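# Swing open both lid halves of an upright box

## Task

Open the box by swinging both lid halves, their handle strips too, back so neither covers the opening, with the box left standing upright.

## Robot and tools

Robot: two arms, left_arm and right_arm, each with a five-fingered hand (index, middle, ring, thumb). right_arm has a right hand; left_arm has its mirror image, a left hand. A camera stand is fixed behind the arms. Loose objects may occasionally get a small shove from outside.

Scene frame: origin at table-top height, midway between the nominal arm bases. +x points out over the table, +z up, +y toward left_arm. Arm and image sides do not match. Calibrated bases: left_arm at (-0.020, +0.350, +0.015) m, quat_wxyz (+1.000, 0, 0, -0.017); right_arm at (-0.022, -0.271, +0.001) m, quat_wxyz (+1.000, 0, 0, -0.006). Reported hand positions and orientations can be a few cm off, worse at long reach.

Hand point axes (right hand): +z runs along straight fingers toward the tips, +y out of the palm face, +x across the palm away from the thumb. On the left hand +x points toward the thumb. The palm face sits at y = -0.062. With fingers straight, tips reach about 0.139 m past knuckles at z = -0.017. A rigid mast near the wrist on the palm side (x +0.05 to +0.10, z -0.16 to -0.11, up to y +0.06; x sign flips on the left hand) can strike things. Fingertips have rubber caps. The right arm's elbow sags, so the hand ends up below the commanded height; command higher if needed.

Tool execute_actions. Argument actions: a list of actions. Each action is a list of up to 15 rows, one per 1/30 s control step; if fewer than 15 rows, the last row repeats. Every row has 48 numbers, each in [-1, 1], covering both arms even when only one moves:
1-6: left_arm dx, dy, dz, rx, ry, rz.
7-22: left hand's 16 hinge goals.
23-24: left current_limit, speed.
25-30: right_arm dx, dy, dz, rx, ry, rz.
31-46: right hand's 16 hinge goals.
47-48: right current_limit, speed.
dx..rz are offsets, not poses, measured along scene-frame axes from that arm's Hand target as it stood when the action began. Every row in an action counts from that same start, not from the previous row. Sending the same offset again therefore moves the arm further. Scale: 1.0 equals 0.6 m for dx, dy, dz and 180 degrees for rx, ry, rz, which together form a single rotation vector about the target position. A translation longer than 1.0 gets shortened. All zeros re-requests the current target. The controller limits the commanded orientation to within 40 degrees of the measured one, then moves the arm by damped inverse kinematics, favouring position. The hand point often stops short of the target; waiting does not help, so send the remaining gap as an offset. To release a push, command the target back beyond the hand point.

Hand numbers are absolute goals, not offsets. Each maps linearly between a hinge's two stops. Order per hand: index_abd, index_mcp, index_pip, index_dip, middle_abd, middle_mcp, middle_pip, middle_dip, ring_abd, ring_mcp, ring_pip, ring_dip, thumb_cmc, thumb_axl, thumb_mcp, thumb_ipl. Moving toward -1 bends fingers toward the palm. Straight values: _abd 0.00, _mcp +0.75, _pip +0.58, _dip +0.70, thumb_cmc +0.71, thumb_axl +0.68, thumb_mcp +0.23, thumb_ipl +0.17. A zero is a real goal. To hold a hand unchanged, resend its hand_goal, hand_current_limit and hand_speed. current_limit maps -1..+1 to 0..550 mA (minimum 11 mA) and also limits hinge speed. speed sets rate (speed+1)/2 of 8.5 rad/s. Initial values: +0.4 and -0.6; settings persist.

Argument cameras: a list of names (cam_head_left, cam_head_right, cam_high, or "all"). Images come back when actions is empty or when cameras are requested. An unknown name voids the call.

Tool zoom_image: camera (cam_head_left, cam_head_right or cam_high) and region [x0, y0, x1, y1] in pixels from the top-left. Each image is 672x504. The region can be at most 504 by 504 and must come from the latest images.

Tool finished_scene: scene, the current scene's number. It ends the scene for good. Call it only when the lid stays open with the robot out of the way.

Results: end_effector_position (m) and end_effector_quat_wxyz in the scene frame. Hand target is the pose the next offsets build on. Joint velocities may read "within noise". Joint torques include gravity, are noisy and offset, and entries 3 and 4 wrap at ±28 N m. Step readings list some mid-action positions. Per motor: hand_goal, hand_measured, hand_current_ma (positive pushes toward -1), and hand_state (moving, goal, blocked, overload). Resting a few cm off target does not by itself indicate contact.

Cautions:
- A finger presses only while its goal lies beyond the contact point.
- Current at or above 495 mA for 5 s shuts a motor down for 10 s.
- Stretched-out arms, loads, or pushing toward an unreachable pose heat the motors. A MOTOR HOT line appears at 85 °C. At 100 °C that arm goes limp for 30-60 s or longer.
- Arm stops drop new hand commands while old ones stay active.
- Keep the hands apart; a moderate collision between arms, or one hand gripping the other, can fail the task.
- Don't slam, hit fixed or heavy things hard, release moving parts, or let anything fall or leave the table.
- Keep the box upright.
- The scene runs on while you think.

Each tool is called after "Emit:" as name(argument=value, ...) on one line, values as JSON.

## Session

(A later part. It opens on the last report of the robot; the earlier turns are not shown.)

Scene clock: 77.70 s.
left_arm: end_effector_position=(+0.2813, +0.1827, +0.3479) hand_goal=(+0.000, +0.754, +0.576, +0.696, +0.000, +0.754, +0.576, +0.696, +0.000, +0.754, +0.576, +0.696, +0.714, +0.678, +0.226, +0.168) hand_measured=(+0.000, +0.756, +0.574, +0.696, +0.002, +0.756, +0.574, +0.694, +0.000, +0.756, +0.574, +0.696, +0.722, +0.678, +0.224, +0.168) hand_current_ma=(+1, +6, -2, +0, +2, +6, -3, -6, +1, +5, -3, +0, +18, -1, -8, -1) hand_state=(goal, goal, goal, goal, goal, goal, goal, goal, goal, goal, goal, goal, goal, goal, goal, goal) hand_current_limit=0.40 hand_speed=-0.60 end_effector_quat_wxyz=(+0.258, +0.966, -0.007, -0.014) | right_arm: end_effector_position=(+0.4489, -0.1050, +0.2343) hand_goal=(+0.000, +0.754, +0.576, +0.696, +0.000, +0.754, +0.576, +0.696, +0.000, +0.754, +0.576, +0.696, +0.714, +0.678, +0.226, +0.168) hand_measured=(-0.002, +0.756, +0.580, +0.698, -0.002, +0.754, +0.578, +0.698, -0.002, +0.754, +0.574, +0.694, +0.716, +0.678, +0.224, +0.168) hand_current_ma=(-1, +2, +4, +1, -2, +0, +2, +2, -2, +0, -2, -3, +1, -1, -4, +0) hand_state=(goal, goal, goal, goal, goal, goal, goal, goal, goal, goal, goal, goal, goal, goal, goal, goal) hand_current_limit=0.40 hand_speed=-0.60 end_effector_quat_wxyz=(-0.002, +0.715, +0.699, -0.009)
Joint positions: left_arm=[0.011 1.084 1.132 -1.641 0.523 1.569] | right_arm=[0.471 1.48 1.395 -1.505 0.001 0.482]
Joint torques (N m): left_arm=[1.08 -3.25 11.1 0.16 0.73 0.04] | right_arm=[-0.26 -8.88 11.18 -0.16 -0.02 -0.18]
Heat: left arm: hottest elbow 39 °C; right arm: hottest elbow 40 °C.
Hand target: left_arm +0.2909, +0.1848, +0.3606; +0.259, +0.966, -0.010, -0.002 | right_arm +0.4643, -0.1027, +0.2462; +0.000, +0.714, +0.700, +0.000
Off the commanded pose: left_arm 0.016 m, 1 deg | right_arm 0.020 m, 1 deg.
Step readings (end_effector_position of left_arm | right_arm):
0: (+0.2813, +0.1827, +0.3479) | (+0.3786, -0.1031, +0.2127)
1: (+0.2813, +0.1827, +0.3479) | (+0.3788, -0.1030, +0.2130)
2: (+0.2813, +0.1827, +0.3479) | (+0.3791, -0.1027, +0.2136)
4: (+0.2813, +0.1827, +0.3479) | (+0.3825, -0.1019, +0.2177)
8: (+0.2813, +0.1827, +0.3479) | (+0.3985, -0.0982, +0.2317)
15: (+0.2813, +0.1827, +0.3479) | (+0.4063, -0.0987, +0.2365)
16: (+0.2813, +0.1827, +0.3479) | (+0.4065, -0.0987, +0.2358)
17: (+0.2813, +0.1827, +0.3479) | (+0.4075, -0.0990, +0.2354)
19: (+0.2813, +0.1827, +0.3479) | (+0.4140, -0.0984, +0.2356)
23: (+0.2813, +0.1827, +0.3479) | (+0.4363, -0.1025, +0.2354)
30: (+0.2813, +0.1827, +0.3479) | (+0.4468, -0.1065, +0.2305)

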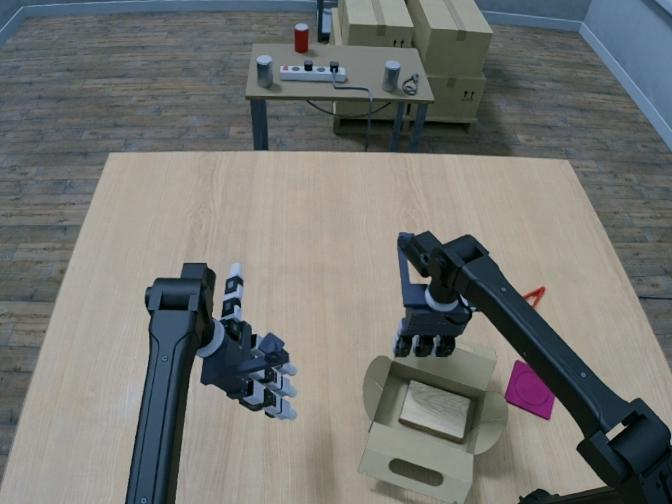

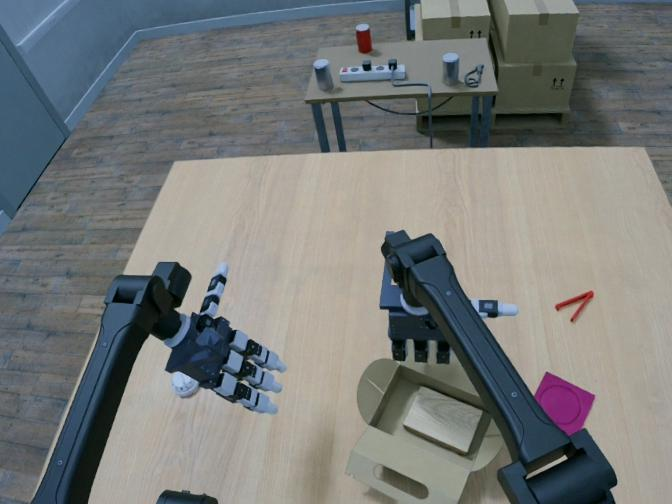

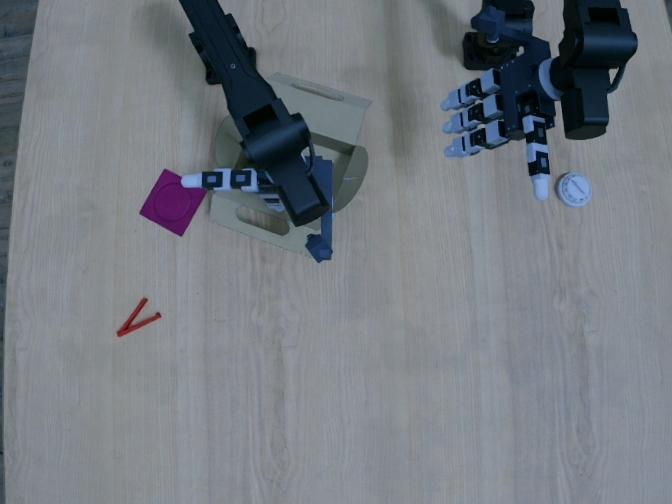

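Emit:
execute_actions(actions=[[[0,0,0,0,0,0,0,0.754,0.576,0.696,0,0.754,0.576,0.696,0,0.754,0.576,0.696,0.714,0.678,0.226,0.168,0.4,-0.6,0.01,0.0,0.04,0,0,0,0.0,0.754,0.576,0.696,0,0.754,0.576,0.696,0,0.754,0.576,0.696,0.714,0.678,0.226,0.168,0.4,-0.6],[0,0,0,0,0,0,0,0.754,0.576,0.696,0,0.754,0.576,0.696,0,0.754,0.576,0.696,0.714,0.678,0.226,0.168,0.4,-0.6,0.02,0,0.1,0,0,0,0,0.754,0.576,0.696,0,0.754,0.576,0.696,0,0.754,0.576,0.696,0.714,0.678,0.226,0.168,0.4,-0.6]],[[0,0,0,0,0,0,0,0.754,0.576,0.696,0,0.754,0.576,0.696,0,0.754,0.576,0.696,0.714,0.678,0.226,0.168,0.4,-0.6,0.0,-0.05,0.02,0,0,0,0.0,0.754,0.576,0.696,0,0.754,0.576,0.696,0,0.754,0.576,0.696,0.714,0.678,0.226,0.168,0.4,-0.6],[0,0,0,0,0,0,0,0.754,0.576,0.696,0,0.754,0.576,0.696,0,0.754,0.576,0.696,0.714,0.678,0.226,0.168,0.4,-0.6,0.0,-0.16,0.03,0,0,0,0,0.754,0.576,0.696,0,0.754,0.576,0.696,0,0.754,0.576,0.696,0.714,0.678,0.226,0.168,0.4,-0.6]]], cameras=["all"])

Emit:
zoom_image(camera="cam_high", region=[200, 85, 400, 235])

Emit:
zoom_image(camera="cam_head_left", region=[340, 340, 540, 500])

Scene clock: 80.13 s.
left_arm: end_effector_position=(+0.2813, +0.1827, +0.3479) hand_goal=(+0.000, +0.754, +0.576, +0.696, +0.000, +0.754, +0.576, +0.696, +0.000, +0.754, +0.576, +0.696, +0.714, +0.678, +0.226, +0.168) hand_measured=(+0.000, +0.756, +0.574, +0.696, +0.002, +0.756, +0.574, +0.694, +0.000, +0.756, +0.574, +0.696, +0.722, +0.678, +0.224, +0.168) hand_current_ma=(+1, +6, -2, +0, +2, +6, -3, -6, +1, +5, -3, +0, +18, -1, -8, -1) hand_state=(goal, goal, goal, goal, goal, goal, goal, goal, goal, goal, goal, goal, goal, goal, goal, goal) hand_current_limit=0.40 hand_speed=-0.60 end_effector_quat_wxyz=(+0.258, +0.966, -0.007, -0.014) | right_arm: end_effector_position=(+0.4790, -0.2013, +0.3260) hand_goal=(+0.000, +0.754, +0.576, +0.696, +0.000, +0.754, +0.576, +0.696, +0.000, +0.754, +0.576, +0.696, +0.714, +0.678, +0.226, +0.168) hand_measured=(-0.002, +0.754, +0.578, +0.698, -0.002, +0.754, +0.578, +0.698, -0.002, +0.754, +0.574, +0.694, +0.716, +0.678, +0.224, +0.168) hand_current_ma=(-1, +0, +2, +1, -1, +0, +2, +2, -2, +0, -2, -3, +1, -1, -4, +0) hand_state=(goal, goal, goal, goal, goal, goal, goal, goal, goal, goal, goal, goal, goal, goal, goal, goal) hand_current_limit=0.40 hand_speed=-0.60 end_effector_quat_wxyz=(+0.012, +0.720, +0.694, +0.016)
Joint positions: left_arm=[0.011 1.084 1.132 -1.641 0.523 1.569] | right_arm=[0.24 1.44 1.582 -1.672 0.005 0.266]
Joint torques (N m): left_arm=[1.14 -3.14 11.07 0.18 0.72 0.03] | right_arm=[1.03 -9.88 7.41 0.01 -0.11 -0.17]
Heat: left arm: hottest elbow 39 °C; right arm: hottest elbow 40 °C.
Hand target: left_arm +0.2909, +0.1848, +0.3606; +0.259, +0.966, -0.010, -0.002 | right_arm +0.4762, -0.1987, +0.3241; +0.000, +0.714, +0.700, +0.000
Off the commanded pose: left_arm 0.016 m, 1 deg | right_arm 0.004 m, 2 deg.
joint sent to its limit (right arm) — joint 4 (wrist pitch), lower limit. The joint targets still meet the commanded pose.
Step readings (end_effector_position of left_arm | right_arm):
0: (+0.2813, +0.1827, +0.3479) | (+0.4489, -0.1050, +0.2343)
1: (+0.2813, +0.1827, +0.3479) | (+0.4488, -0.1050, +0.2344)
2: (+0.2813, +0.1827, +0.3479) | (+0.4485, -0.1051, +0.2361)
4: (+0.2813, +0.1827, +0.3479) | (+0.4477, -0.1054, +0.2432)
8: (+0.2813, +0.1827, +0.3479) | (+0.4564, -0.1019, +0.2773)
15: (+0.2813, +0.1827, +0.3479) | (+0.4619, -0.1006, +0.3052)
16: (+0.2813, +0.1827, +0.3479) | (+0.4614, -0.1010, +0.3046)
17: (+0.2813, +0.1827, +0.3479) | (+0.4615, -0.1024, +0.3044)
19: (+0.2813, +0.1827, +0.3479) | (+0.4646, -0.1111, +0.3045)
23: (+0.2813, +0.1827, +0.3479) | (+0.4759, -0.1631, +0.3109)
30: (+0.2813, +0.1827, +0.3479) | (+0.4784, -0.2044, +0.3260)

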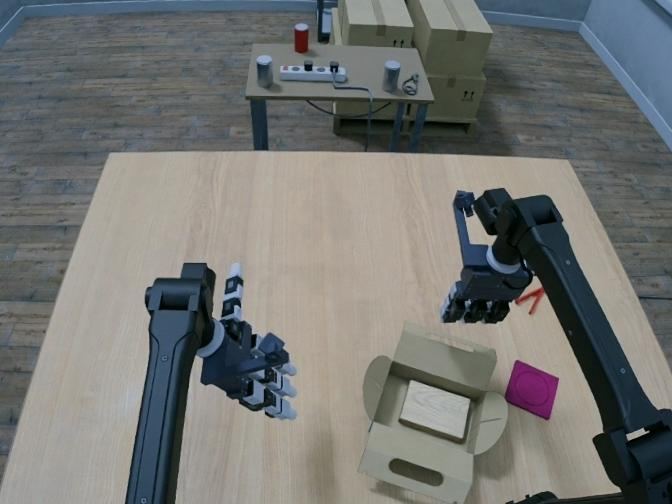

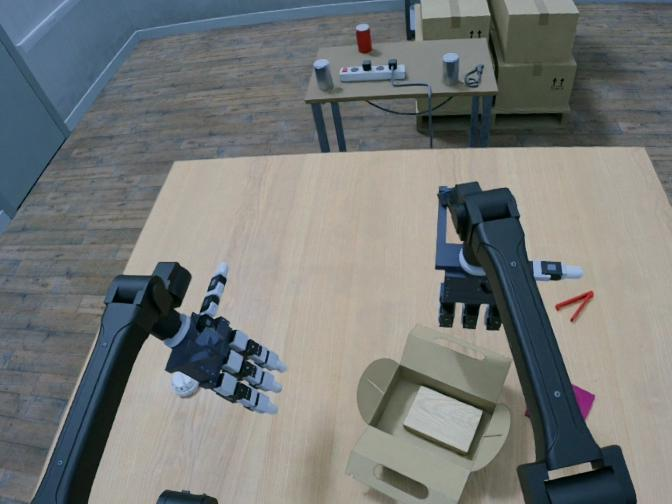

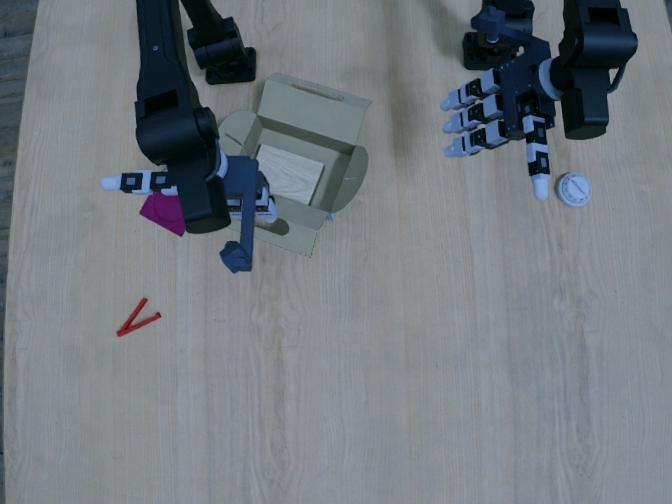

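Scaled by 2.520 from the camera's 672x504 image, which has a finer 960x720 frame.

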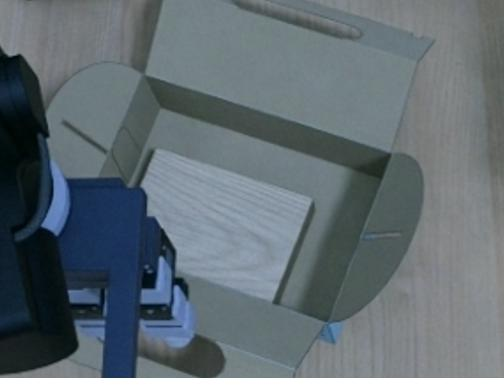

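Scaled by 2.520 from the camera's 672x504 image, which has a finer 960x720 frame.

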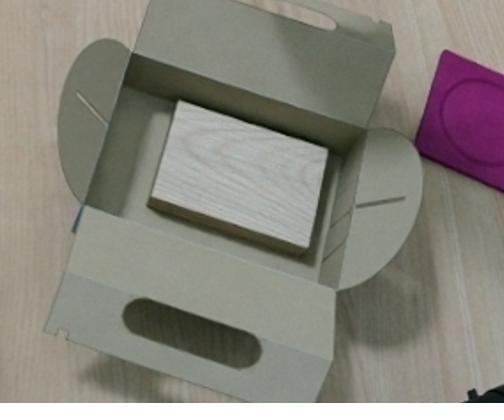

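Emit:
finished_scene(scene=2)

The scene is finished: the task was done.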